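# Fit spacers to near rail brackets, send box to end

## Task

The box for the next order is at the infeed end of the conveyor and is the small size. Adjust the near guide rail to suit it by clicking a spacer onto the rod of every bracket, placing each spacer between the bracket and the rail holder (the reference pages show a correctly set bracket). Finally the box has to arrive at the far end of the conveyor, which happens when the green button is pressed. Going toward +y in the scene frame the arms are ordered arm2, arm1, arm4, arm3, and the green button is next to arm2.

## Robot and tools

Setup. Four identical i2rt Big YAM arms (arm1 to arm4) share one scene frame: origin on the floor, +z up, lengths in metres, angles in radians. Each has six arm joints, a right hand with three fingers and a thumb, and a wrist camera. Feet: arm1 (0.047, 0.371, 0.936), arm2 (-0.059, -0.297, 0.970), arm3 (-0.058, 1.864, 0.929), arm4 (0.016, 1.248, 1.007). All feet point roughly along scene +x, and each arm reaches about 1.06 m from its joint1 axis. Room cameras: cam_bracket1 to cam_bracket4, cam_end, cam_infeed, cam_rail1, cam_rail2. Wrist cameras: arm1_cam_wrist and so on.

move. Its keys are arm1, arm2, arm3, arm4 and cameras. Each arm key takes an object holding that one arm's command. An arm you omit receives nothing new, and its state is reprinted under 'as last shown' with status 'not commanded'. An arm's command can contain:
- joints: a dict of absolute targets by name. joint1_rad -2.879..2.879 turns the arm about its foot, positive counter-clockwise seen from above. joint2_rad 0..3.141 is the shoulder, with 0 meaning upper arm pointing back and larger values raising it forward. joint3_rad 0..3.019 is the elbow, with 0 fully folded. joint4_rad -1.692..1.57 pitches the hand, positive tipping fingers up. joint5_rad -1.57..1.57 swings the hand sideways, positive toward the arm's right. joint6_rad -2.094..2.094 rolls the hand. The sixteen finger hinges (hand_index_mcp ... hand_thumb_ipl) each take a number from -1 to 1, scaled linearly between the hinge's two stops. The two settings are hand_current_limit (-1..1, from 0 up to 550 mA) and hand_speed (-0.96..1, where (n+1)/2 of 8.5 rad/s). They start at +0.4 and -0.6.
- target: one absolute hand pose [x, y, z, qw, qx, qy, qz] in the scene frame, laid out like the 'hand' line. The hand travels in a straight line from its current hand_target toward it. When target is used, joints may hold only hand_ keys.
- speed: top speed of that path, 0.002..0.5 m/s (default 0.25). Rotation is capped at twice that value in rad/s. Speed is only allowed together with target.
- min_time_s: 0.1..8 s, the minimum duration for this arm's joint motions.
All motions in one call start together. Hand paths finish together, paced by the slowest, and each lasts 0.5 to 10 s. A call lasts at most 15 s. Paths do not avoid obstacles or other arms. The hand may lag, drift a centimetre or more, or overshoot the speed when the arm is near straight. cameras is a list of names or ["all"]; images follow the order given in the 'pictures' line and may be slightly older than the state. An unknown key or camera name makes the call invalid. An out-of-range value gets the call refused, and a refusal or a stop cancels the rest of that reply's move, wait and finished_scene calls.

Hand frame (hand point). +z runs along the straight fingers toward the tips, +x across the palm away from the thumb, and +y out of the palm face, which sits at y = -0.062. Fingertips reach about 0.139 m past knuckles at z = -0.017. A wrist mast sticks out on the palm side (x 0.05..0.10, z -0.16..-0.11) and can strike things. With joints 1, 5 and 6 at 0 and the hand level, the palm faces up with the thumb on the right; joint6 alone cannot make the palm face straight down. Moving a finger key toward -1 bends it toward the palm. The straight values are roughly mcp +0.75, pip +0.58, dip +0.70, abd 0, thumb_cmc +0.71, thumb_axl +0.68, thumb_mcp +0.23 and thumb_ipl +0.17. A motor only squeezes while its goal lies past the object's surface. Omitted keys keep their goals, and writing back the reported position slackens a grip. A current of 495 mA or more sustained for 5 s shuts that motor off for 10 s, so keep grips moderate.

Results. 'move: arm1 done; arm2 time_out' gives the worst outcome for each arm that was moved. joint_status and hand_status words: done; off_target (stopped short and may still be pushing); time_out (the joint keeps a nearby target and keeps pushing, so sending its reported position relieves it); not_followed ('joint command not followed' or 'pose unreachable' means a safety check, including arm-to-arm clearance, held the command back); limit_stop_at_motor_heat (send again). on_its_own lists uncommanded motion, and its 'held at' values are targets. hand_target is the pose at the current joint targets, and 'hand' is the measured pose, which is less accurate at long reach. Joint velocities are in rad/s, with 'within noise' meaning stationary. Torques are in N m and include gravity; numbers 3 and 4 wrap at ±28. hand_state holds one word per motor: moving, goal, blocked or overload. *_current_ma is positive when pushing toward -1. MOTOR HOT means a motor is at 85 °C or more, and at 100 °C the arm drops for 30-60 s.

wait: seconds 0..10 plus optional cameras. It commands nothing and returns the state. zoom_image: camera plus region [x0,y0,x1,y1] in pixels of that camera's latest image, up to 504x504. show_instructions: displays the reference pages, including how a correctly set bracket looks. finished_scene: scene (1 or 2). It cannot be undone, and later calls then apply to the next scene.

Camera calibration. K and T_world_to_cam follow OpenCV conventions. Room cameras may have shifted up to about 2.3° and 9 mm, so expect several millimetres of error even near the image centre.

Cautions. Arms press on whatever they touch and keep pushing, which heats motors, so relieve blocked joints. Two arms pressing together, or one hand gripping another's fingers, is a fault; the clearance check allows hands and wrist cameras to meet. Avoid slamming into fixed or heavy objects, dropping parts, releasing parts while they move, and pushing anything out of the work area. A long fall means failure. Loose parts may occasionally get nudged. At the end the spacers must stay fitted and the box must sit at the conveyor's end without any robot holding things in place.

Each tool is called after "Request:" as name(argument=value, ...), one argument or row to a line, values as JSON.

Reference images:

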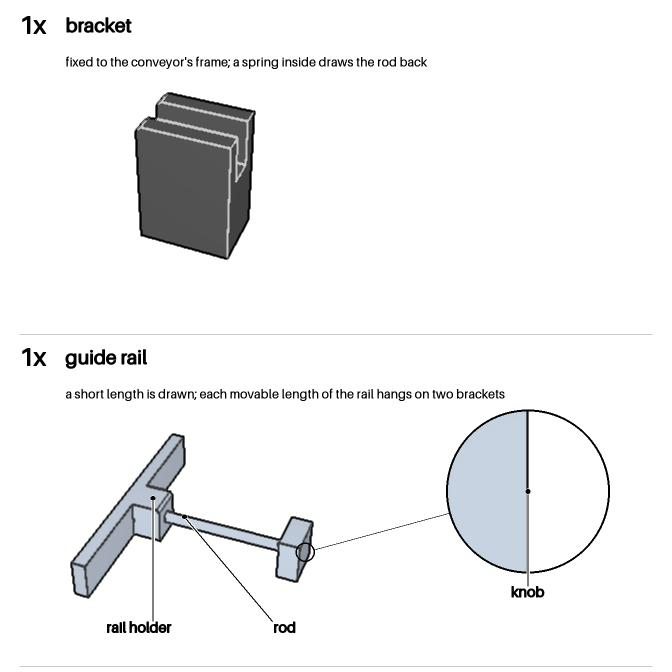

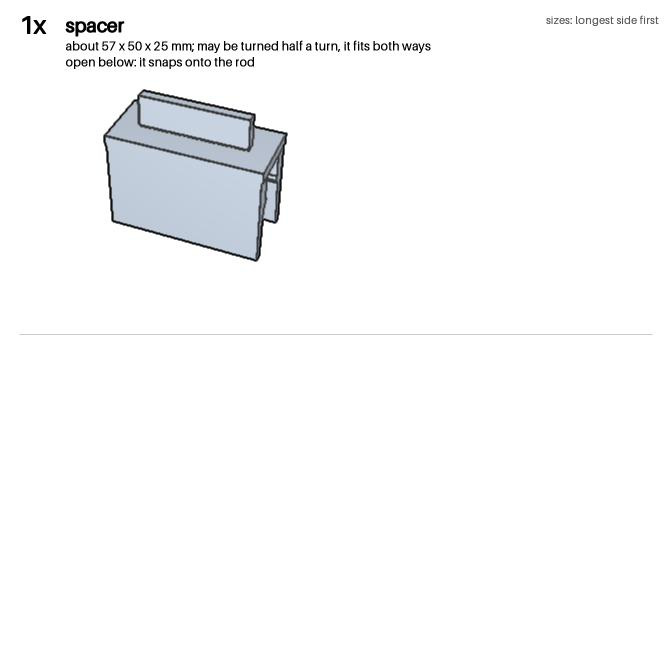

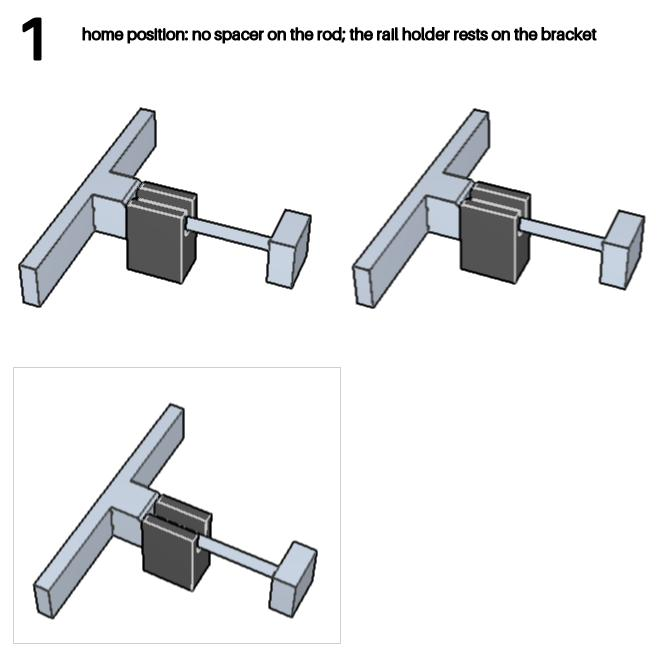

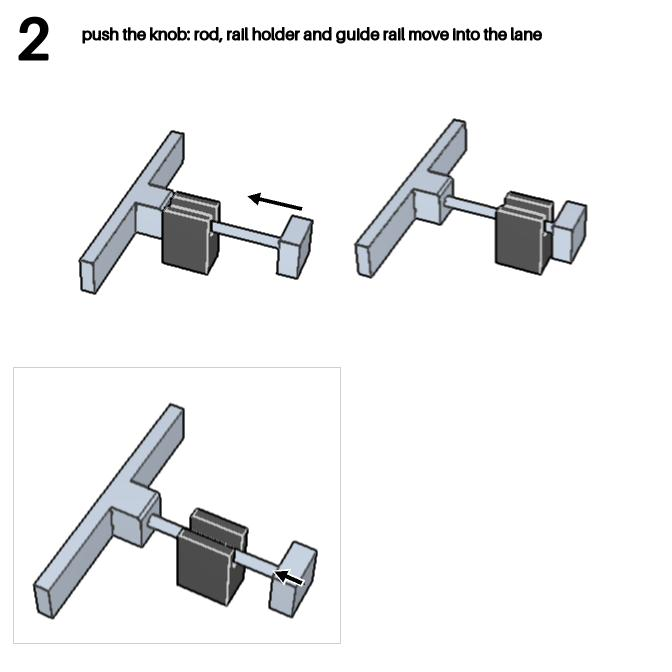

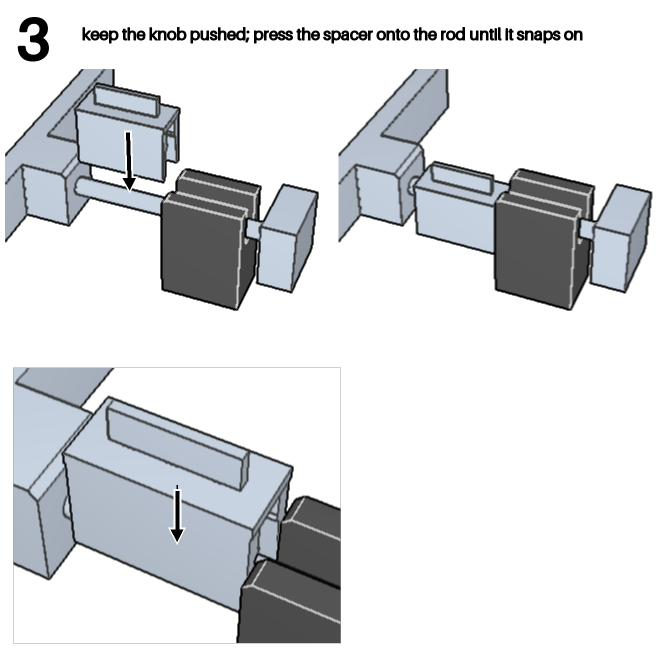

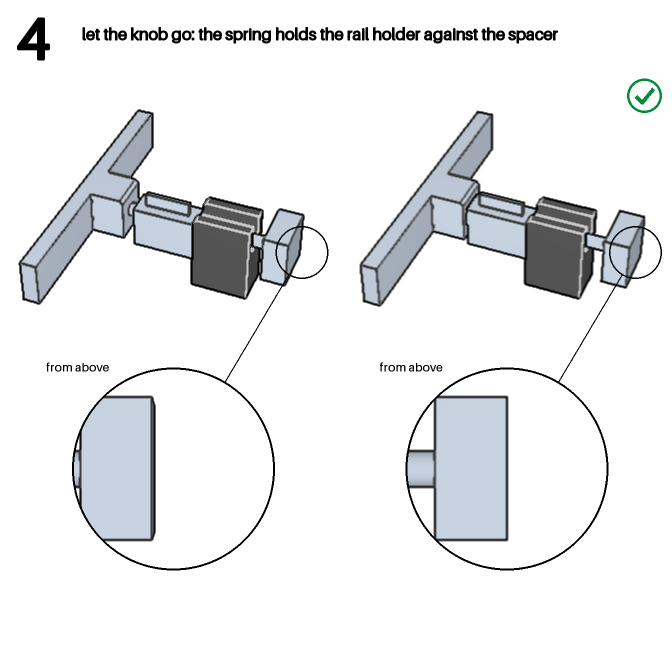

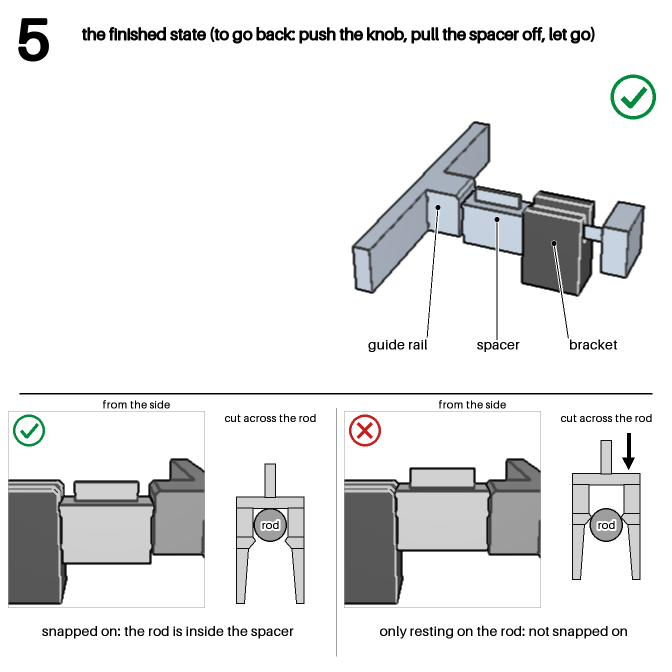

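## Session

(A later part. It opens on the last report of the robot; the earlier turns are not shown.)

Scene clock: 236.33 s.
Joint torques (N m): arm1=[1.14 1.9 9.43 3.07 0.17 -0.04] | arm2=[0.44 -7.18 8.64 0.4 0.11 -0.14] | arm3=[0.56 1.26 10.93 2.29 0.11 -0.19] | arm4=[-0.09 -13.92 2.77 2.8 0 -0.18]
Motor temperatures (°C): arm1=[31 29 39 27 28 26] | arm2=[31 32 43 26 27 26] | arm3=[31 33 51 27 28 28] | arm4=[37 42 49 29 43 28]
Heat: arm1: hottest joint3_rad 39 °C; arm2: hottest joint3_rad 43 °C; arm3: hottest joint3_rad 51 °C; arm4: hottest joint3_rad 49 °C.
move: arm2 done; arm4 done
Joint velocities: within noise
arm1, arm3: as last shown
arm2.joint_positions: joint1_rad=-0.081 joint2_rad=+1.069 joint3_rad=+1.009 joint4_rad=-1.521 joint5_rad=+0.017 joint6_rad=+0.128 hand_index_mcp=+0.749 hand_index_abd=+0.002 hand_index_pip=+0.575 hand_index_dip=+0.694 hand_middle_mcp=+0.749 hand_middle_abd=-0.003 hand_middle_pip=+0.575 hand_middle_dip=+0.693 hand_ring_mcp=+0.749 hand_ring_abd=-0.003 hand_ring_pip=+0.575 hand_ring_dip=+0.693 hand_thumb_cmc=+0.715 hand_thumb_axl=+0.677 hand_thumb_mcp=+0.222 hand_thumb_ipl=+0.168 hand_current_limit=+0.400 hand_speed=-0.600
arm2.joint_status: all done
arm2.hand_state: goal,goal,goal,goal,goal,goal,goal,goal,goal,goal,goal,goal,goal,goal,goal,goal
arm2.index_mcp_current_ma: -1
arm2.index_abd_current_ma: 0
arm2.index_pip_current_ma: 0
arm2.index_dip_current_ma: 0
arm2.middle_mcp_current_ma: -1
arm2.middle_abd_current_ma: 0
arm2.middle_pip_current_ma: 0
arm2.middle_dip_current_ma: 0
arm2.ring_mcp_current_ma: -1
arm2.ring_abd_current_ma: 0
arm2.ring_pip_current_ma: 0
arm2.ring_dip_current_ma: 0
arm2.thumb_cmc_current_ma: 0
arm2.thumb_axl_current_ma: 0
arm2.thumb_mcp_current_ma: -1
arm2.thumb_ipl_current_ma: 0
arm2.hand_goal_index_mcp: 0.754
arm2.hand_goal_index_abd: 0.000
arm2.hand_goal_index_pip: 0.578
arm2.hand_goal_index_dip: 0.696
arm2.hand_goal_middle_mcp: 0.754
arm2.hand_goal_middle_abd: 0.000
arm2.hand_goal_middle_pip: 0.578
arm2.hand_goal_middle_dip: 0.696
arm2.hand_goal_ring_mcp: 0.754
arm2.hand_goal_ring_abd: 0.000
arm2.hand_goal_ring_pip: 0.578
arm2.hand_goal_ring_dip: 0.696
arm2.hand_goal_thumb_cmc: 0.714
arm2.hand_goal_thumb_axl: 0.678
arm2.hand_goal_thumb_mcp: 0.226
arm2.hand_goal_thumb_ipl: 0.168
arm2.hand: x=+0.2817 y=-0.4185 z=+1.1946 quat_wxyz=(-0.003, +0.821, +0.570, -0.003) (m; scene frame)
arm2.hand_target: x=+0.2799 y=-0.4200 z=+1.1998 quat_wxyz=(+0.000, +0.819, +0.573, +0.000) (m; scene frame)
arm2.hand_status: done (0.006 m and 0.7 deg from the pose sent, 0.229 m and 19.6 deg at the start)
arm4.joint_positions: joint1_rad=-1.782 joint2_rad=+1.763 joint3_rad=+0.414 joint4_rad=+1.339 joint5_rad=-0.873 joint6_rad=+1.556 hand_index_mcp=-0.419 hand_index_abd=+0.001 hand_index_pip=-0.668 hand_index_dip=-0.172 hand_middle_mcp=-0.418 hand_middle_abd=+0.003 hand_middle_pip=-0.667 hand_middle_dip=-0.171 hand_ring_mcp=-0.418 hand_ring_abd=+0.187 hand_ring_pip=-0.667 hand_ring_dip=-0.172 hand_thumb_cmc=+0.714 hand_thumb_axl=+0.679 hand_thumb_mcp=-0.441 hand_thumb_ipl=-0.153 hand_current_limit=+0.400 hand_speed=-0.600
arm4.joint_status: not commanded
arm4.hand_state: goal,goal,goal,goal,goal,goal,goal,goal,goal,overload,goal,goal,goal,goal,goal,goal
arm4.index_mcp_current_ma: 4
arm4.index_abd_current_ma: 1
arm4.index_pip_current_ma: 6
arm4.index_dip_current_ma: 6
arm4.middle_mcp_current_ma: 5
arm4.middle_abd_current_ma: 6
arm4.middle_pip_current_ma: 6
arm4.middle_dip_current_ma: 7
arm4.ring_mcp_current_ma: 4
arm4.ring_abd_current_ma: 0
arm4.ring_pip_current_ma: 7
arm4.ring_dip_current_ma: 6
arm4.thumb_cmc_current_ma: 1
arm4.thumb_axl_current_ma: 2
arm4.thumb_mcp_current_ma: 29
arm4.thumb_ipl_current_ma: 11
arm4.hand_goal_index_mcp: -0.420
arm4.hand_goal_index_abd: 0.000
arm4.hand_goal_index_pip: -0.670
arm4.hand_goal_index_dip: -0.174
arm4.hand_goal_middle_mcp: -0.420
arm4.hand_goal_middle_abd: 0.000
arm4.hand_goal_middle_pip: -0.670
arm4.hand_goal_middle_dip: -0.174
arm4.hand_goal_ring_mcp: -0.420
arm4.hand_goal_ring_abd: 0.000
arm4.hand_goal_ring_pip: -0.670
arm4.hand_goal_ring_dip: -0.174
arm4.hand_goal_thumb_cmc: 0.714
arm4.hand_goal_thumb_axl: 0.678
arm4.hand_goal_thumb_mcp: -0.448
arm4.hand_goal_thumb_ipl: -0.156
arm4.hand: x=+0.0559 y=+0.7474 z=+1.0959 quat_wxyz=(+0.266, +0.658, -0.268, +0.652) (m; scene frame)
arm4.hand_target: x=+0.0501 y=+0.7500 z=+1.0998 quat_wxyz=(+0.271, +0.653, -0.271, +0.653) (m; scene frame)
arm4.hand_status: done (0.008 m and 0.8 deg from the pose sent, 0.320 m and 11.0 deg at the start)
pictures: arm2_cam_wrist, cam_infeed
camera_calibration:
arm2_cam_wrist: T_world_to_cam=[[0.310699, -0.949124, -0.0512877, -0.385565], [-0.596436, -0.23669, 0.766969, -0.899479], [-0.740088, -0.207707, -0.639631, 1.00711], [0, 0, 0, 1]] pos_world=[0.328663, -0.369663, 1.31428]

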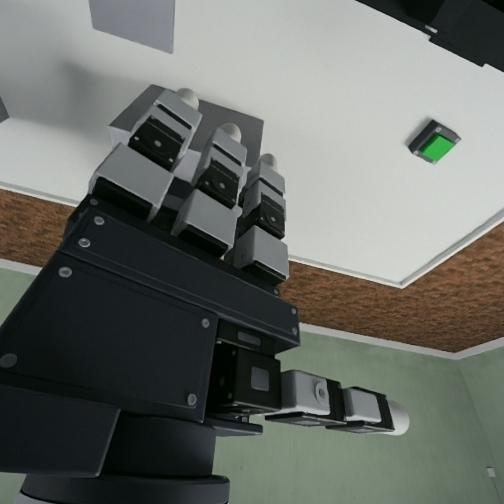

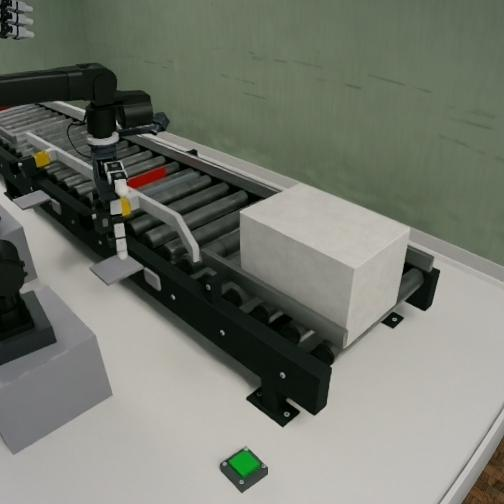

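Request:
move(
  arm2={"target":[0.2400,-0.6600,1.1700,0,0.9239,0.3827,0],"speed":0.3},
  arm4={"joints":{"joint1_rad":-0.6,"joint2_rad":0.9,"joint3_rad":1.3,"joint4_rad":-0.9,"joint5_rad":0,"joint6_rad":1.15},"min_time_s":4},
  cameras=[],
)

Request:
move(
  arm2={"target":[0.1850,-0.8950,1.0500,0,0.9815,0.191,0],"speed":0.25},
  cameras=["cam_infeed","arm2_cam_wrist"],
)

Scene clock: 249.27 s.
Joint torques (N m): arm1=[0.97 1.9 9.4 3.1 0.16 -0.03] | arm2=[0.44 -10.11 12.01 0.75 -0.08 -0.17] | arm3=[0.56 1.26 10.93 2.29 0.11 -0.18] | arm4=[1.38 -5.42 13.37 1.84 0.27 -0.35]
Motor temperatures (°C): arm1=[31 29 39 27 28 26] | arm2=[31 32 43 26 27 26] | arm3=[31 33 51 27 28 28] | arm4=[35 39 47 29 39 28]
Heat: arm1: hottest joint3_rad 39 °C; arm2: hottest joint3_rad 43 °C; arm3: hottest joint3_rad 51 °C; arm4: hottest joint3_rad 47 °C.
move: arm2 off_target; arm4 done
Joint velocities: within noise
arm1, arm3: as last shown
arm2.joint_positions: joint1_rad=-0.676 joint2_rad=+1.335 joint3_rad=+1.119 joint4_rad=-1.399 joint5_rad=+0.019 joint6_rad=-0.027 hand_index_mcp=+0.749 hand_index_abd=+0.002 hand_index_pip=+0.575 hand_index_dip=+0.694 hand_middle_mcp=+0.750 hand_middle_abd=-0.003 hand_middle_pip=+0.575 hand_middle_dip=+0.693 hand_ring_mcp=+0.750 hand_ring_abd=-0.003 hand_ring_pip=+0.575 hand_ring_dip=+0.693 hand_thumb_cmc=+0.715 hand_thumb_axl=+0.677 hand_thumb_mcp=+0.222 hand_thumb_ipl=+0.168 hand_current_limit=+0.400 hand_speed=-0.600
arm2.joint_status: not commanded
arm2.hand_state: goal,goal,goal,goal,goal,goal,goal,goal,goal,goal,goal,goal,goal,goal,goal,goal
arm2.index_mcp_current_ma: -1
arm2.index_abd_current_ma: 0
arm2.index_pip_current_ma: 0
arm2.index_dip_current_ma: 0
arm2.middle_mcp_current_ma: -1
arm2.middle_abd_current_ma: 0
arm2.middle_pip_current_ma: 0
arm2.middle_dip_current_ma: 0
arm2.ring_mcp_current_ma: -1
arm2.ring_abd_current_ma: 0
arm2.ring_pip_current_ma: 0
arm2.ring_dip_current_ma: 0
arm2.thumb_cmc_current_ma: 0
arm2.thumb_axl_current_ma: 0
arm2.thumb_mcp_current_ma: -1
arm2.thumb_ipl_current_ma: 0
arm2.hand_goal_index_mcp: 0.754
arm2.hand_goal_index_abd: 0.000
arm2.hand_goal_index_pip: 0.578
arm2.hand_goal_index_dip: 0.696
arm2.hand_goal_middle_mcp: 0.754
arm2.hand_goal_middle_abd: 0.000
arm2.hand_goal_middle_pip: 0.578
arm2.hand_goal_middle_dip: 0.696
arm2.hand_goal_ring_mcp: 0.754
arm2.hand_goal_ring_abd: 0.000
arm2.hand_goal_ring_pip: 0.578
arm2.hand_goal_ring_dip: 0.696
arm2.hand_goal_thumb_cmc: 0.714
arm2.hand_goal_thumb_axl: 0.678
arm2.hand_goal_thumb_mcp: 0.226
arm2.hand_goal_thumb_ipl: 0.168
arm2.hand: x=+0.2263 y=-0.6448 z=+1.1484 quat_wxyz=(-0.024, +0.926, +0.378, -0.011) (m; scene frame)
arm2.hand_target: x=+0.2391 y=-0.6591 z=+1.1702 quat_wxyz=(+0.000, +0.924, +0.383, +0.000) (m; scene frame)
arm2.hand_status: off_target (0.030 m and 3.1 deg from the pose sent, 0.246 m and 24.6 deg at the start)
arm4.joint_positions: joint1_rad=-0.612 joint2_rad=+0.896 joint3_rad=+1.244 joint4_rad=-0.891 joint5_rad=-0.002 joint6_rad=+1.161 hand_index_mcp=-0.419 hand_index_abd=+0.001 hand_index_pip=-0.668 hand_index_dip=-0.172 hand_middle_mcp=-0.418 hand_middle_abd=+0.003 hand_middle_pip=-0.668 hand_middle_dip=-0.171 hand_ring_mcp=-0.418 hand_ring_abd=+0.187 hand_ring_pip=-0.668 hand_ring_dip=-0.172 hand_thumb_cmc=+0.714 hand_thumb_axl=+0.679 hand_thumb_mcp=-0.441 hand_thumb_ipl=-0.153 hand_current_limit=+0.400 hand_speed=-0.600
arm4.joint_status: all done
arm4.hand_state: goal,goal,goal,goal,goal,goal,goal,goal,goal,overload,goal,goal,goal,goal,goal,goal
arm4.index_mcp_current_ma: 4
arm4.index_abd_current_ma: 1
arm4.index_pip_current_ma: 5
arm4.index_dip_current_ma: 6
arm4.middle_mcp_current_ma: 5
arm4.middle_abd_current_ma: 6
arm4.middle_pip_current_ma: 5
arm4.middle_dip_current_ma: 7
arm4.ring_mcp_current_ma: 4
arm4.ring_abd_current_ma: 0
arm4.ring_pip_current_ma: 6
arm4.ring_dip_current_ma: 6
arm4.thumb_cmc_current_ma: 1
arm4.thumb_axl_current_ma: 2
arm4.thumb_mcp_current_ma: 29
arm4.thumb_ipl_current_ma: 11
arm4.hand_goal_index_mcp: -0.420
arm4.hand_goal_index_abd: 0.000
arm4.hand_goal_index_pip: -0.670
arm4.hand_goal_index_dip: -0.174
arm4.hand_goal_middle_mcp: -0.420
arm4.hand_goal_middle_abd: 0.000
arm4.hand_goal_middle_pip: -0.670
arm4.hand_goal_middle_dip: -0.174
arm4.hand_goal_ring_mcp: -0.420
arm4.hand_goal_ring_abd: 0.000
arm4.hand_goal_ring_pip: -0.670
arm4.hand_goal_ring_dip: -0.174
arm4.hand_goal_thumb_cmc: 0.714
arm4.hand_goal_thumb_axl: 0.678
arm4.hand_goal_thumb_mcp: -0.448
arm4.hand_goal_thumb_ipl: -0.156
arm4.hand: x=+0.3450 y=+0.9760 z=+1.4879 quat_wxyz=(+0.207, +0.870, -0.031, +0.445) (m; scene frame)
arm4.hand_target: x=+0.3473 y=+0.9799 z=+1.5174 quat_wxyz=(+0.216, +0.860, -0.021, +0.462) (m; scene frame)
arm4.hand_status: not commanded
pictures: none
No camera images: "cameras" was empty.

Scene clock: 251.30 s.
Joint torques (N m): arm1=[1.14 1.96 9.37 3.1 0.17 -0.03] | arm2=[0.26 -18.32 11.37 0.54 -0.08 0.12] | arm3=[0.56 1.2 10.92 2.28 0.12 -0.19] | arm4=[1.73 -6.01 13.44 1.84 0.3 -0.33]
Motor temperatures (°C): arm1=[31 29 39 27 28 26] | arm2=[31 32 43 26 27 26] | arm3=[31 33 51 27 28 28] | arm4=[35 39 48 29 39 28]
Heat: arm1: hottest joint3_rad 39 °C; arm2: hottest joint3_rad 43 °C; arm3: hottest joint3_rad 51 °C; arm4: hottest joint3_rad 48 °C.
move: arm2 off_target
Joint velocities: within noise
arm1, arm3, arm4: as last shown
arm2.joint_positions: joint1_rad=-0.987 joint2_rad=+1.871 joint3_rad=+1.456 joint4_rad=-1.189 joint5_rad=+0.014 joint6_rad=+0.034 hand_index_mcp=+0.750 hand_index_abd=+0.002 hand_index_pip=+0.575 hand_index_dip=+0.694 hand_middle_mcp=+0.750 hand_middle_abd=-0.003 hand_middle_pip=+0.575 hand_middle_dip=+0.693 hand_ring_mcp=+0.750 hand_ring_abd=-0.003 hand_ring_pip=+0.575 hand_ring_dip=+0.693 hand_thumb_cmc=+0.715 hand_thumb_axl=+0.677 hand_thumb_mcp=+0.222 hand_thumb_ipl=+0.168 hand_current_limit=+0.400 hand_speed=-0.600
arm2.joint_status: not commanded
arm2.hand_state: goal,goal,goal,goal,goal,goal,goal,goal,goal,goal,goal,goal,goal,goal,goal,goal
arm2.index_mcp_current_ma: -1
arm2.index_abd_current_ma: 0
arm2.index_pip_current_ma: 0
arm2.index_dip_current_ma: 0
arm2.middle_mcp_current_ma: -1
arm2.middle_abd_current_ma: 0
arm2.middle_pip_current_ma: 0
arm2.middle_dip_current_ma: 0
arm2.ring_mcp_current_ma: -1
arm2.ring_abd_current_ma: 0
arm2.ring_pip_current_ma: 0
arm2.ring_dip_current_ma: 0
arm2.thumb_cmc_current_ma: 0
arm2.thumb_axl_current_ma: 0
arm2.thumb_mcp_current_ma: -1
arm2.thumb_ipl_current_ma: 0
arm2.hand_goal_index_mcp: 0.754
arm2.hand_goal_index_abd: 0.000
arm2.hand_goal_index_pip: 0.578
arm2.hand_goal_index_dip: 0.696
arm2.hand_goal_middle_mcp: 0.754
arm2.hand_goal_middle_abd: 0.000
arm2.hand_goal_middle_pip: 0.578
arm2.hand_goal_middle_dip: 0.696
arm2.hand_goal_ring_mcp: 0.754
arm2.hand_goal_ring_abd: 0.000
arm2.hand_goal_ring_pip: 0.578
arm2.hand_goal_ring_dip: 0.696
arm2.hand_goal_thumb_cmc: 0.714
arm2.hand_goal_thumb_axl: 0.678
arm2.hand_goal_thumb_mcp: 0.226
arm2.hand_goal_thumb_ipl: 0.168
arm2.hand: x=+0.1786 y=-0.8763 z=+1.0302 quat_wxyz=(-0.022, +0.980, +0.200, -0.006) (m; scene frame)
arm2.hand_target: x=+0.1846 y=-0.8939 z=+1.0504 quat_wxyz=(+0.000, +0.982, +0.191, +0.000) (m; scene frame)
arm2.hand_status: off_target (0.028 m and 2.8 deg from the pose sent, 0.272 m and 22.6 deg at the start)
arm4.hand_target: x=+0.3473 y=+0.9799 z=+1.5173 quat_wxyz=(+0.215, +0.860, -0.021, +0.462) (m; scene frame)
pictures: arm2_cam_wrist, cam_infeed
camera_calibration:
arm2_cam_wrist: T_world_to_cam=[[-0.475484, -0.876776, -0.0719621, -0.571324], [-0.569003, 0.244125, 0.785263, -0.54565], [-0.670932, 0.414327, -0.614966, 1.23793], [0, 0, 0, 1]] pos_world=[0.248437, -0.880626, 1.14865]

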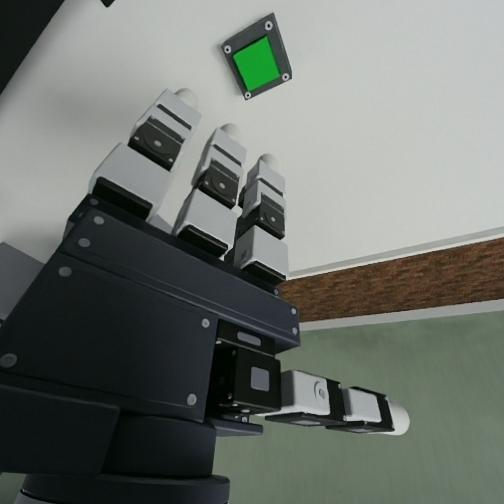

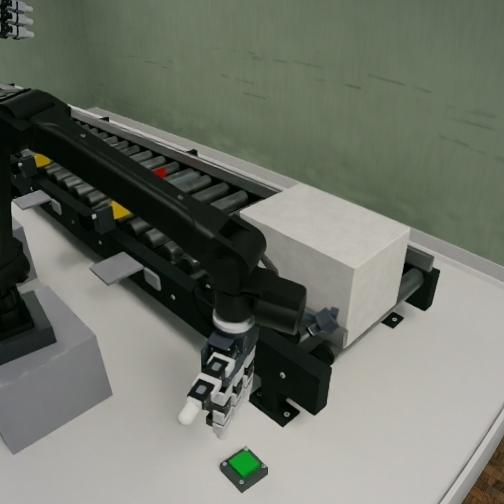

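Request:
move(
  arm2={"target":[0.1860,-0.9010,0.9300,0,0.9815,0.191,0],"speed":0.12},
  cameras=["cam_infeed","arm2_cam_wrist"],
)

Request:
zoom_image(
  camera="cam_infeed",
  region=[160, 360, 304, 504],
)

Scene clock: 258.63 s.
Joint torques (N m): arm1=[1.14 1.79 9.42 3.12 0.16 -0.02] | arm2=[0.67 -19.84 6.68 1.03 -0.06 0.13] | arm3=[0.5 1.26 10.92 2.29 0.12 -0.19] | arm4=[1.44 -5.6 13.34 1.78 0.28 -0.35]
Motor temperatures (°C): arm1=[31 29 39 27 28 26] | arm2=[31 32 44 26 27 26] | arm3=[31 33 51 27 28 28] | arm4=[35 37 51 29 38 28]
Heat: arm1: hottest joint3_rad 39 °C; arm2: hottest joint3_rad 44 °C; arm3: hottest joint3_rad 51 °C; arm4: hottest joint3_rad 51 °C.
move: arm2 done
Joint velocities: within noise
arm1, arm3, arm4: as last shown
arm2.joint_positions: joint1_rad=-0.987 joint2_rad=+2.041 joint3_rad=+1.414 joint4_rad=-0.944 joint5_rad=+0.014 joint6_rad=+0.034 hand_index_mcp=+0.750 hand_index_abd=+0.002 hand_index_pip=+0.575 hand_index_dip=+0.694 hand_middle_mcp=+0.750 hand_middle_abd=-0.003 hand_middle_pip=+0.575 hand_middle_dip=+0.693 hand_ring_mcp=+0.750 hand_ring_abd=-0.003 hand_ring_pip=+0.575 hand_ring_dip=+0.693 hand_thumb_cmc=+0.715 hand_thumb_axl=+0.677 hand_thumb_mcp=+0.222 hand_thumb_ipl=+0.168 hand_current_limit=+0.400 hand_speed=-0.600
arm2.joint_status: not commanded
arm2.hand_state: goal,goal,goal,goal,goal,goal,goal,goal,goal,goal,goal,goal,goal,goal,goal,goal
arm2.index_mcp_current_ma: -1
arm2.index_abd_current_ma: 0
arm2.index_pip_current_ma: 0
arm2.index_dip_current_ma: 0
arm2.middle_mcp_current_ma: -1
arm2.middle_abd_current_ma: 0
arm2.middle_pip_current_ma: 0
arm2.middle_dip_current_ma: 0
arm2.ring_mcp_current_ma: -1
arm2.ring_abd_current_ma: 0
arm2.ring_pip_current_ma: 0
arm2.ring_dip_current_ma: 0
arm2.thumb_cmc_current_ma: 0
arm2.thumb_axl_current_ma: 0
arm2.thumb_mcp_current_ma: -1
arm2.thumb_ipl_current_ma: 0
arm2.hand_goal_index_mcp: 0.754
arm2.hand_goal_index_abd: 0.000
arm2.hand_goal_index_pip: 0.578
arm2.hand_goal_index_dip: 0.696
arm2.hand_goal_middle_mcp: 0.754
arm2.hand_goal_middle_abd: 0.000
arm2.hand_goal_middle_pip: 0.578
arm2.hand_goal_middle_dip: 0.696
arm2.hand_goal_ring_mcp: 0.754
arm2.hand_goal_ring_abd: 0.000
arm2.hand_goal_ring_pip: 0.578
arm2.hand_goal_ring_dip: 0.696
arm2.hand_goal_thumb_cmc: 0.714
arm2.hand_goal_thumb_axl: 0.678
arm2.hand_goal_thumb_mcp: 0.226
arm2.hand_goal_thumb_ipl: 0.168
arm2.hand: x=+0.1889 y=-0.8955 z=+0.9274 quat_wxyz=(-0.006, +0.980, +0.200, -0.003) (m; scene frame)
arm2.hand_target: x=+0.1860 y=-0.9010 z=+0.9301 quat_wxyz=(+0.000, +0.982, +0.191, +0.000) (m; scene frame)
arm2.hand_status: done (0.007 m and 1.3 deg from the pose sent, 0.104 m and 2.8 deg at the start)
pictures: arm2_cam_wrist, cam_infeed
camera_calibration:
arm2_cam_wrist: T_world_to_cam=[[-0.475006, -0.878388, -0.0529452, -0.609906], [-0.579468, 0.266945, 0.770037, -0.417824], [-0.662258, 0.396453, -0.635798, 1.19129], [0, 0, 0, 1]] pos_world=[0.257119, -0.89649, 1.04687]

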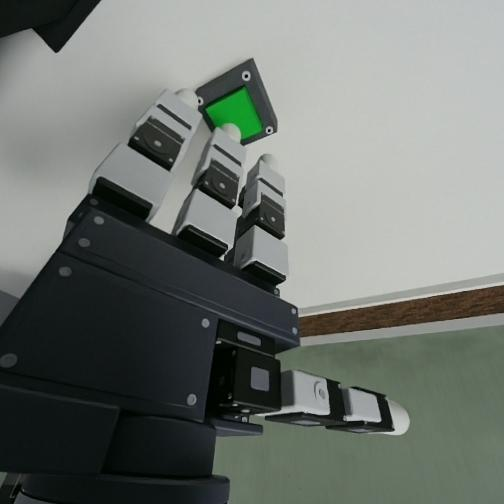

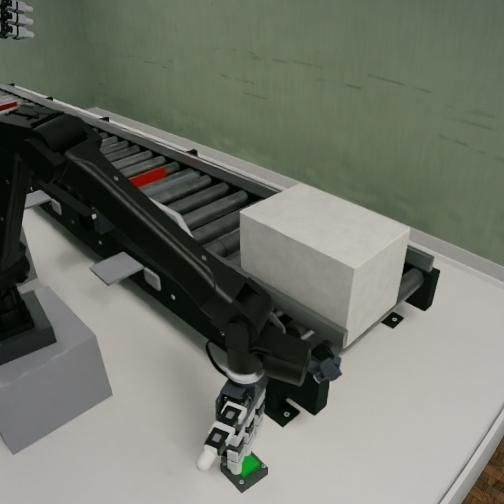

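Scaled by 3.500 from the camera's 504x504 image, which has a finer 720x720 frame.

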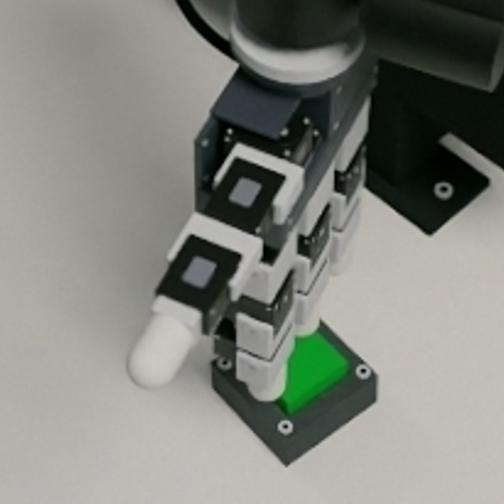

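Request:
move(
  arm2={"target":[0.1850,-0.9010,0.9020,0,0.9815,0.191,0],"speed":0.06},
  cameras=[],
)

Request:
move(
  arm2={"target":[0.1850,-0.9010,0.8780,0,0.9815,0.191,0],"speed":0.04},
  cameras=["cam_infeed"],
)

Scene clock: 263.90 s.
Joint torques (N m): arm1=[1.08 1.85 9.39 3.08 0.17 -0.04] | arm2=[-0.26 -19.84 6.43 1.17 -0.05 0.08] | arm3=[0.5 1.26 10.93 2.28 0.12 -0.18] | arm4=[1.67 -5.66 13.44 1.77 0.27 -0.32]
Motor temperatures (°C): arm1=[31 29 39 27 28 26] | arm2=[31 33 43 26 27 26] | arm3=[31 33 51 27 28 28] | arm4=[34 37 53 29 37 28]
Heat: arm1: hottest joint3_rad 39 °C; arm2: hottest joint3_rad 43 °C; arm3: hottest joint3_rad 51 °C; arm4: hottest joint3_rad 53 °C.
move: arm2 done
Joint velocities: within noise
arm1, arm3, arm4: as last shown
arm2.joint_positions: joint1_rad=-0.988 joint2_rad=+2.084 joint3_rad=+1.401 joint4_rad=-0.887 joint5_rad=+0.014 joint6_rad=+0.034 hand_index_mcp=+0.750 hand_index_abd=+0.002 hand_index_pip=+0.575 hand_index_dip=+0.694 hand_middle_mcp=+0.750 hand_middle_abd=-0.003 hand_middle_pip=+0.575 hand_middle_dip=+0.693 hand_ring_mcp=+0.750 hand_ring_abd=-0.003 hand_ring_pip=+0.575 hand_ring_dip=+0.693 hand_thumb_cmc=+0.715 hand_thumb_axl=+0.677 hand_thumb_mcp=+0.222 hand_thumb_ipl=+0.168 hand_current_limit=+0.400 hand_speed=-0.600
arm2.joint_status: not commanded
arm2.hand_state: goal,goal,goal,goal,goal,goal,goal,goal,goal,goal,goal,goal,goal,goal,goal,goal
arm2.index_mcp_current_ma: -1
arm2.index_abd_current_ma: 0
arm2.index_pip_current_ma: 0
arm2.index_dip_current_ma: 0
arm2.middle_mcp_current_ma: -1
arm2.middle_abd_current_ma: 0
arm2.middle_pip_current_ma: 0
arm2.middle_dip_current_ma: 0
arm2.ring_mcp_current_ma: -1
arm2.ring_abd_current_ma: 0
arm2.ring_pip_current_ma: 0
arm2.ring_dip_current_ma: 0
arm2.thumb_cmc_current_ma: 0
arm2.thumb_axl_current_ma: 0
arm2.thumb_mcp_current_ma: -1
arm2.thumb_ipl_current_ma: 0
arm2.hand_goal_index_mcp: 0.754
arm2.hand_goal_index_abd: 0.000
arm2.hand_goal_index_pip: 0.578
arm2.hand_goal_index_dip: 0.696
arm2.hand_goal_middle_mcp: 0.754
arm2.hand_goal_middle_abd: 0.000
arm2.hand_goal_middle_pip: 0.578
arm2.hand_goal_middle_dip: 0.696
arm2.hand_goal_ring_mcp: 0.754
arm2.hand_goal_ring_abd: 0.000
arm2.hand_goal_ring_pip: 0.578
arm2.hand_goal_ring_dip: 0.696
arm2.hand_goal_thumb_cmc: 0.714
arm2.hand_goal_thumb_axl: 0.678
arm2.hand_goal_thumb_mcp: 0.226
arm2.hand_goal_thumb_ipl: 0.168
arm2.hand: x=+0.1887 y=-0.8956 z=+0.9005 quat_wxyz=(-0.006, +0.980, +0.199, -0.002) (m; scene frame)
arm2.hand_target: x=+0.1850 y=-0.9009 z=+0.9020 quat_wxyz=(+0.000, +0.982, +0.191, +0.000) (m; scene frame)
arm2.hand_status: done (0.007 m and 1.2 deg from the pose sent, 0.026 m and 1.3 deg at the start)
pictures: none
No camera images: "cameras" was empty.

Scene clock: 265.00 s.
Joint torques (N m): arm1=[1.2 1.79 9.42 3.11 0.17 -0.01] | arm2=[-0.26 -18.2 5.82 1.39 -0.02 0.09] | arm3=[0.56 1.2 10.93 2.29 0.12 -0.19] | arm4=[1.55 -5.89 13.35 1.74 0.27 -0.33]
Motor temperatures (°C): arm1=[31 29 39 27 28 26] | arm2=[31 33 43 26 27 26] | arm3=[31 33 51 27 28 28] | arm4=[34 36 53 29 37 28]
Heat: arm1: hottest joint3_rad 39 °C; arm2: hottest joint3_rad 43 °C; arm3: hottest joint3_rad 51 °C; arm4: hottest joint3_rad 53 °C.
move: arm2 off_target
Joint velocities: within noise
arm1, arm3, arm4: as last shown
arm2.joint_positions: joint1_rad=-0.988 joint2_rad=+2.104 joint3_rad=+1.401 joint4_rad=-0.845 joint5_rad=+0.014 joint6_rad=+0.034 hand_index_mcp=+0.750 hand_index_abd=+0.002 hand_index_pip=+0.575 hand_index_dip=+0.694 hand_middle_mcp=+0.763 hand_middle_abd=-0.002 hand_middle_pip=+0.584 hand_middle_dip=+0.698 hand_ring_mcp=+0.750 hand_ring_abd=-0.003 hand_ring_pip=+0.575 hand_ring_dip=+0.693 hand_thumb_cmc=+0.715 hand_thumb_axl=+0.677 hand_thumb_mcp=+0.222 hand_thumb_ipl=+0.168 hand_current_limit=+0.400 hand_speed=-0.600
arm2.joint_status: not commanded
arm2.hand_state: goal,goal,goal,goal,goal,goal,goal,goal,goal,goal,goal,goal,goal,goal,goal,goal
arm2.index_mcp_current_ma: -1
arm2.index_abd_current_ma: 0
arm2.index_pip_current_ma: 0
arm2.index_dip_current_ma: 0
arm2.middle_mcp_current_ma: 3
arm2.middle_abd_current_ma: 0
arm2.middle_pip_current_ma: 2
arm2.middle_dip_current_ma: 0
arm2.ring_mcp_current_ma: -1
arm2.ring_abd_current_ma: 0
arm2.ring_pip_current_ma: 0
arm2.ring_dip_current_ma: 0
arm2.thumb_cmc_current_ma: 0
arm2.thumb_axl_current_ma: 0
arm2.thumb_mcp_current_ma: -1
arm2.thumb_ipl_current_ma: 0
arm2.hand_goal_index_mcp: 0.754
arm2.hand_goal_index_abd: 0.000
arm2.hand_goal_index_pip: 0.578
arm2.hand_goal_index_dip: 0.696
arm2.hand_goal_middle_mcp: 0.754
arm2.hand_goal_middle_abd: 0.000
arm2.hand_goal_middle_pip: 0.578
arm2.hand_goal_middle_dip: 0.696
arm2.hand_goal_ring_mcp: 0.754
arm2.hand_goal_ring_abd: 0.000
arm2.hand_goal_ring_pip: 0.578
arm2.hand_goal_ring_dip: 0.696
arm2.hand_goal_thumb_cmc: 0.714
arm2.hand_goal_thumb_axl: 0.678
arm2.hand_goal_thumb_mcp: 0.226
arm2.hand_goal_thumb_ipl: 0.168
arm2.hand: x=+0.1913 y=-0.9014 z=+0.8916 quat_wxyz=(+0.005, +0.980, +0.199, +0.000) (m; scene frame)
arm2.hand_target: x=+0.1849 y=-0.9006 z=+0.8782 quat_wxyz=(+0.000, +0.982, +0.191, +0.000) (m; scene frame)
arm2.hand_status: off_target (0.015 m and 1.1 deg from the pose sent, 0.023 m and 1.2 deg at the start)
pictures: cam_infeed

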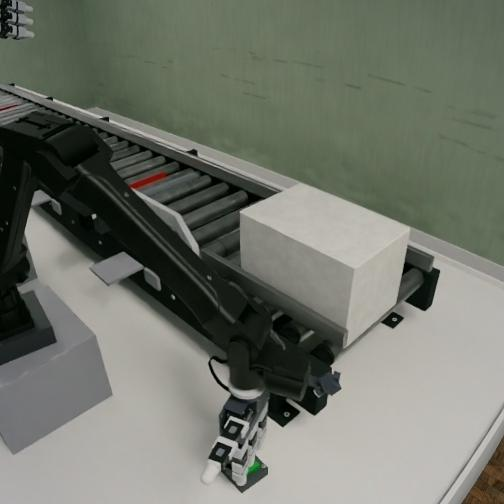

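Request:
move(
  arm2={"target":[0.1850,-0.9010,0.9600,0,0.9815,0.191,0],"speed":0.1},
  cameras=["cam_infeed","cam_rail1"],
)

Scene clock: 268.13 s.
Joint torques (N m): arm1=[1.32 1.85 9.4 3.1 0.16 -0.02] | arm2=[0.32 -21.01 8.98 0.21 -0.01 0.14] | arm3=[0.56 1.2 10.92 2.29 0.12 -0.19] | arm4=[1.44 -5.77 13.38 1.83 0.27 -0.32]
Motor temperatures (°C): arm1=[31 29 39 27 28 26] | arm2=[31 33 42 26 27 26] | arm3=[31 33 51 27 28 28] | arm4=[34 36 54 29 37 28]
Heat: arm1: hottest joint3_rad 39 °C; arm2: hottest joint3_rad 42 °C; arm3: hottest joint3_rad 51 °C; arm4: hottest joint3_rad 54 °C.
move: arm2 off_target
Joint velocities: within noise
arm1.joint_positions: joint1_rad=+0.110 joint2_rad=+0.598 joint3_rad=+1.449 joint4_rad=-1.223 joint5_rad=+0.065 joint6_rad=+1.114 hand_index_mcp=+0.755 hand_index_abd=+0.001 hand_index_pip=+0.577 hand_index_dip=+0.696 hand_middle_mcp=+0.755 hand_middle_abd=+0.001 hand_middle_pip=+0.577 hand_middle_dip=+0.696 hand_ring_mcp=+0.755 hand_ring_abd=+0.001 hand_ring_pip=+0.577 hand_ring_dip=+0.696 hand_thumb_cmc=+0.715 hand_thumb_axl=+0.677 hand_thumb_mcp=+0.226 hand_thumb_ipl=+0.168 hand_current_limit=+0.400 hand_speed=-0.600
arm1.joint_status: not commanded
arm1.hand_state: goal,goal,goal,goal,goal,goal,goal,goal,goal,goal,goal,goal,goal,goal,goal,goal
arm1.index_mcp_current_ma: 0
arm1.index_abd_current_ma: 0
arm1.index_pip_current_ma: 0
arm1.index_dip_current_ma: 0
arm1.middle_mcp_current_ma: 0
arm1.middle_abd_current_ma: 0
arm1.middle_pip_current_ma: 0
arm1.middle_dip_current_ma: 0
arm1.ring_mcp_current_ma: 0
arm1.ring_abd_current_ma: 0
arm1.ring_pip_current_ma: 0
arm1.ring_dip_current_ma: 0
arm1.thumb_cmc_current_ma: 0
arm1.thumb_axl_current_ma: 0
arm1.thumb_mcp_current_ma: 0
arm1.thumb_ipl_current_ma: 0
arm1.hand_goal_index_mcp: 0.754
arm1.hand_goal_index_abd: 0.000
arm1.hand_goal_index_pip: 0.576
arm1.hand_goal_index_dip: 0.696
arm1.hand_goal_middle_mcp: 0.754
arm1.hand_goal_middle_abd: 0.000
arm1.hand_goal_middle_pip: 0.576
arm1.hand_goal_middle_dip: 0.696
arm1.hand_goal_ring_mcp: 0.754
arm1.hand_goal_ring_abd: 0.000
arm1.hand_goal_ring_pip: 0.576
arm1.hand_goal_ring_dip: 0.696
arm1.hand_goal_thumb_cmc: 0.714
arm1.hand_goal_thumb_axl: 0.678
arm1.hand_goal_thumb_mcp: 0.226
arm1.hand_goal_thumb_ipl: 0.168
arm1.hand: x=+0.2953 y=+0.3082 z=+1.5484 quat_wxyz=(+0.110, +0.796, +0.230, +0.550) (m; scene frame)
arm1.hand_target: x=+0.2915 y=+0.3076 z=+1.5571 quat_wxyz=(+0.111, +0.790, +0.228, +0.558) (m; scene frame)
arm1.hand_status: not commanded
arm2.joint_positions: joint1_rad=-0.988 joint2_rad=+2.014 joint3_rad=+1.401 joint4_rad=-0.989 joint5_rad=+0.013 joint6_rad=+0.034 hand_index_mcp=+0.750 hand_index_abd=+0.002 hand_index_pip=+0.576 hand_index_dip=+0.694 hand_middle_mcp=+0.748 hand_middle_abd=-0.002 hand_middle_pip=+0.574 hand_middle_dip=+0.693 hand_ring_mcp=+0.750 hand_ring_abd=-0.003 hand_ring_pip=+0.575 hand_ring_dip=+0.693 hand_thumb_cmc=+0.715 hand_thumb_axl=+0.677 hand_thumb_mcp=+0.222 hand_thumb_ipl=+0.168 hand_current_limit=+0.400 hand_speed=-0.600
arm2.joint_status: not commanded
arm2.hand_state: goal,goal,goal,goal,goal,goal,goal,goal,goal,goal,goal,goal,goal,goal,goal,goal
arm2.index_mcp_current_ma: -1
arm2.index_abd_current_ma: 0
arm2.index_pip_current_ma: 0
arm2.index_dip_current_ma: 0
arm2.middle_mcp_current_ma: -2
arm2.middle_abd_current_ma: 0
arm2.middle_pip_current_ma: -1
arm2.middle_dip_current_ma: 0
arm2.ring_mcp_current_ma: -1
arm2.ring_abd_current_ma: 0
arm2.ring_pip_current_ma: 0
arm2.ring_dip_current_ma: 0
arm2.thumb_cmc_current_ma: 0
arm2.thumb_axl_current_ma: 0
arm2.thumb_mcp_current_ma: -1
arm2.thumb_ipl_current_ma: 0
arm2.hand_goal_index_mcp: 0.754
arm2.hand_goal_index_abd: 0.000
arm2.hand_goal_index_pip: 0.578
arm2.hand_goal_index_dip: 0.696
arm2.hand_goal_middle_mcp: 0.754
arm2.hand_goal_middle_abd: 0.000
arm2.hand_goal_middle_pip: 0.578
arm2.hand_goal_middle_dip: 0.696
arm2.hand_goal_ring_mcp: 0.754
arm2.hand_goal_ring_abd: 0.000
arm2.hand_goal_ring_pip: 0.578
arm2.hand_goal_ring_dip: 0.696
arm2.hand_goal_thumb_cmc: 0.714
arm2.hand_goal_thumb_axl: 0.678
arm2.hand_goal_thumb_mcp: 0.226
arm2.hand_goal_thumb_ipl: 0.168
arm2.hand: x=+0.1830 y=-0.8844 z=+0.9362 quat_wxyz=(-0.021, +0.980, +0.199, -0.006) (m; scene frame)
arm2.hand_target: x=+0.1847 y=-0.9003 z=+0.9601 quat_wxyz=(+0.000, +0.982, +0.191, +0.000) (m; scene frame)
arm2.hand_status: off_target (0.029 m and 2.7 deg from the pose sent, 0.069 m and 1.1 deg at the start)
arm3.joint_positions: joint1_rad=+0.097 joint2_rad=+0.626 joint3_rad=+1.384 joint4_rad=-1.142 joint5_rad=+0.002 joint6_rad=+1.151 hand_index_mcp=+0.755 hand_index_abd=+0.001 hand_index_pip=+0.577 hand_index_dip=+0.696 hand_middle_mcp=+0.755 hand_middle_abd=+0.001 hand_middle_pip=+0.577 hand_middle_dip=+0.696 hand_ring_mcp=+0.755 hand_ring_abd=+0.001 hand_ring_pip=+0.577 hand_ring_dip=+0.696 hand_thumb_cmc=+0.714 hand_thumb_axl=+0.677 hand_thumb_mcp=+0.226 hand_thumb_ipl=+0.168 hand_current_limit=+0.400 hand_speed=-0.600
arm3.joint_status: not commanded
arm3.hand_state: goal,goal,goal,goal,goal,goal,goal,goal,goal,goal,goal,goal,goal,goal,goal,goal
arm3.index_mcp_current_ma: 0
arm3.index_abd_current_ma: 0
arm3.index_pip_current_ma: 0
arm3.index_dip_current_ma: 0
arm3.middle_mcp_current_ma: 0
arm3.middle_abd_current_ma: 0
arm3.middle_pip_current_ma: 0
arm3.middle_dip_current_ma: 0
arm3.ring_mcp_current_ma: 0
arm3.ring_abd_current_ma: 0
arm3.ring_pip_current_ma: 0
arm3.ring_dip_current_ma: 0
arm3.thumb_cmc_current_ma: 0
arm3.thumb_axl_current_ma: 0
arm3.thumb_mcp_current_ma: 0
arm3.thumb_ipl_current_ma: 0
arm3.hand_goal_index_mcp: 0.754
arm3.hand_goal_index_abd: 0.000
arm3.hand_goal_index_pip: 0.576
arm3.hand_goal_index_dip: 0.696
arm3.hand_goal_middle_mcp: 0.754
arm3.hand_goal_middle_abd: 0.000
arm3.hand_goal_middle_pip: 0.576
arm3.hand_goal_middle_dip: 0.696
arm3.hand_goal_ring_mcp: 0.754
arm3.hand_goal_ring_abd: 0.000
arm3.hand_goal_ring_pip: 0.576
arm3.hand_goal_ring_dip: 0.696
arm3.hand_goal_thumb_cmc: 0.714
arm3.hand_goal_thumb_axl: 0.678
arm3.hand_goal_thumb_mcp: 0.226
arm3.hand_goal_thumb_ipl: 0.168
arm3.hand: x=+0.2119 y=+1.7808 z=+1.5186 quat_wxyz=(+0.103, +0.808, +0.184, +0.549) (m; scene frame)
arm3.hand_target: x=+0.2077 y=+1.7805 z=+1.5314 quat_wxyz=(+0.105, +0.801, +0.183, +0.561) (m; scene frame)
arm3.hand_status: not commanded
arm4: as last shown
pictures: cam_infeed, cam_rail1

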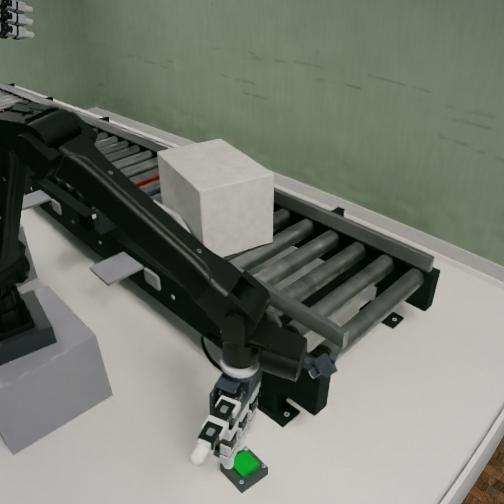

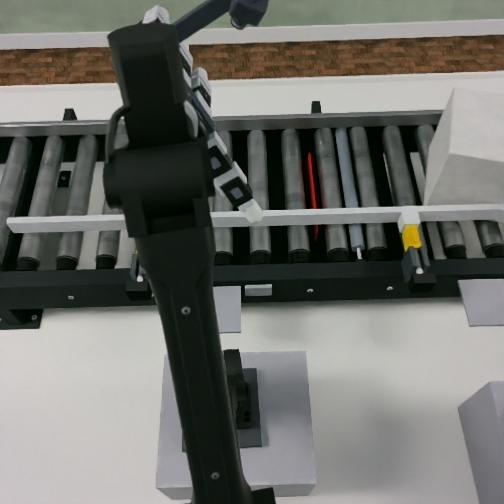

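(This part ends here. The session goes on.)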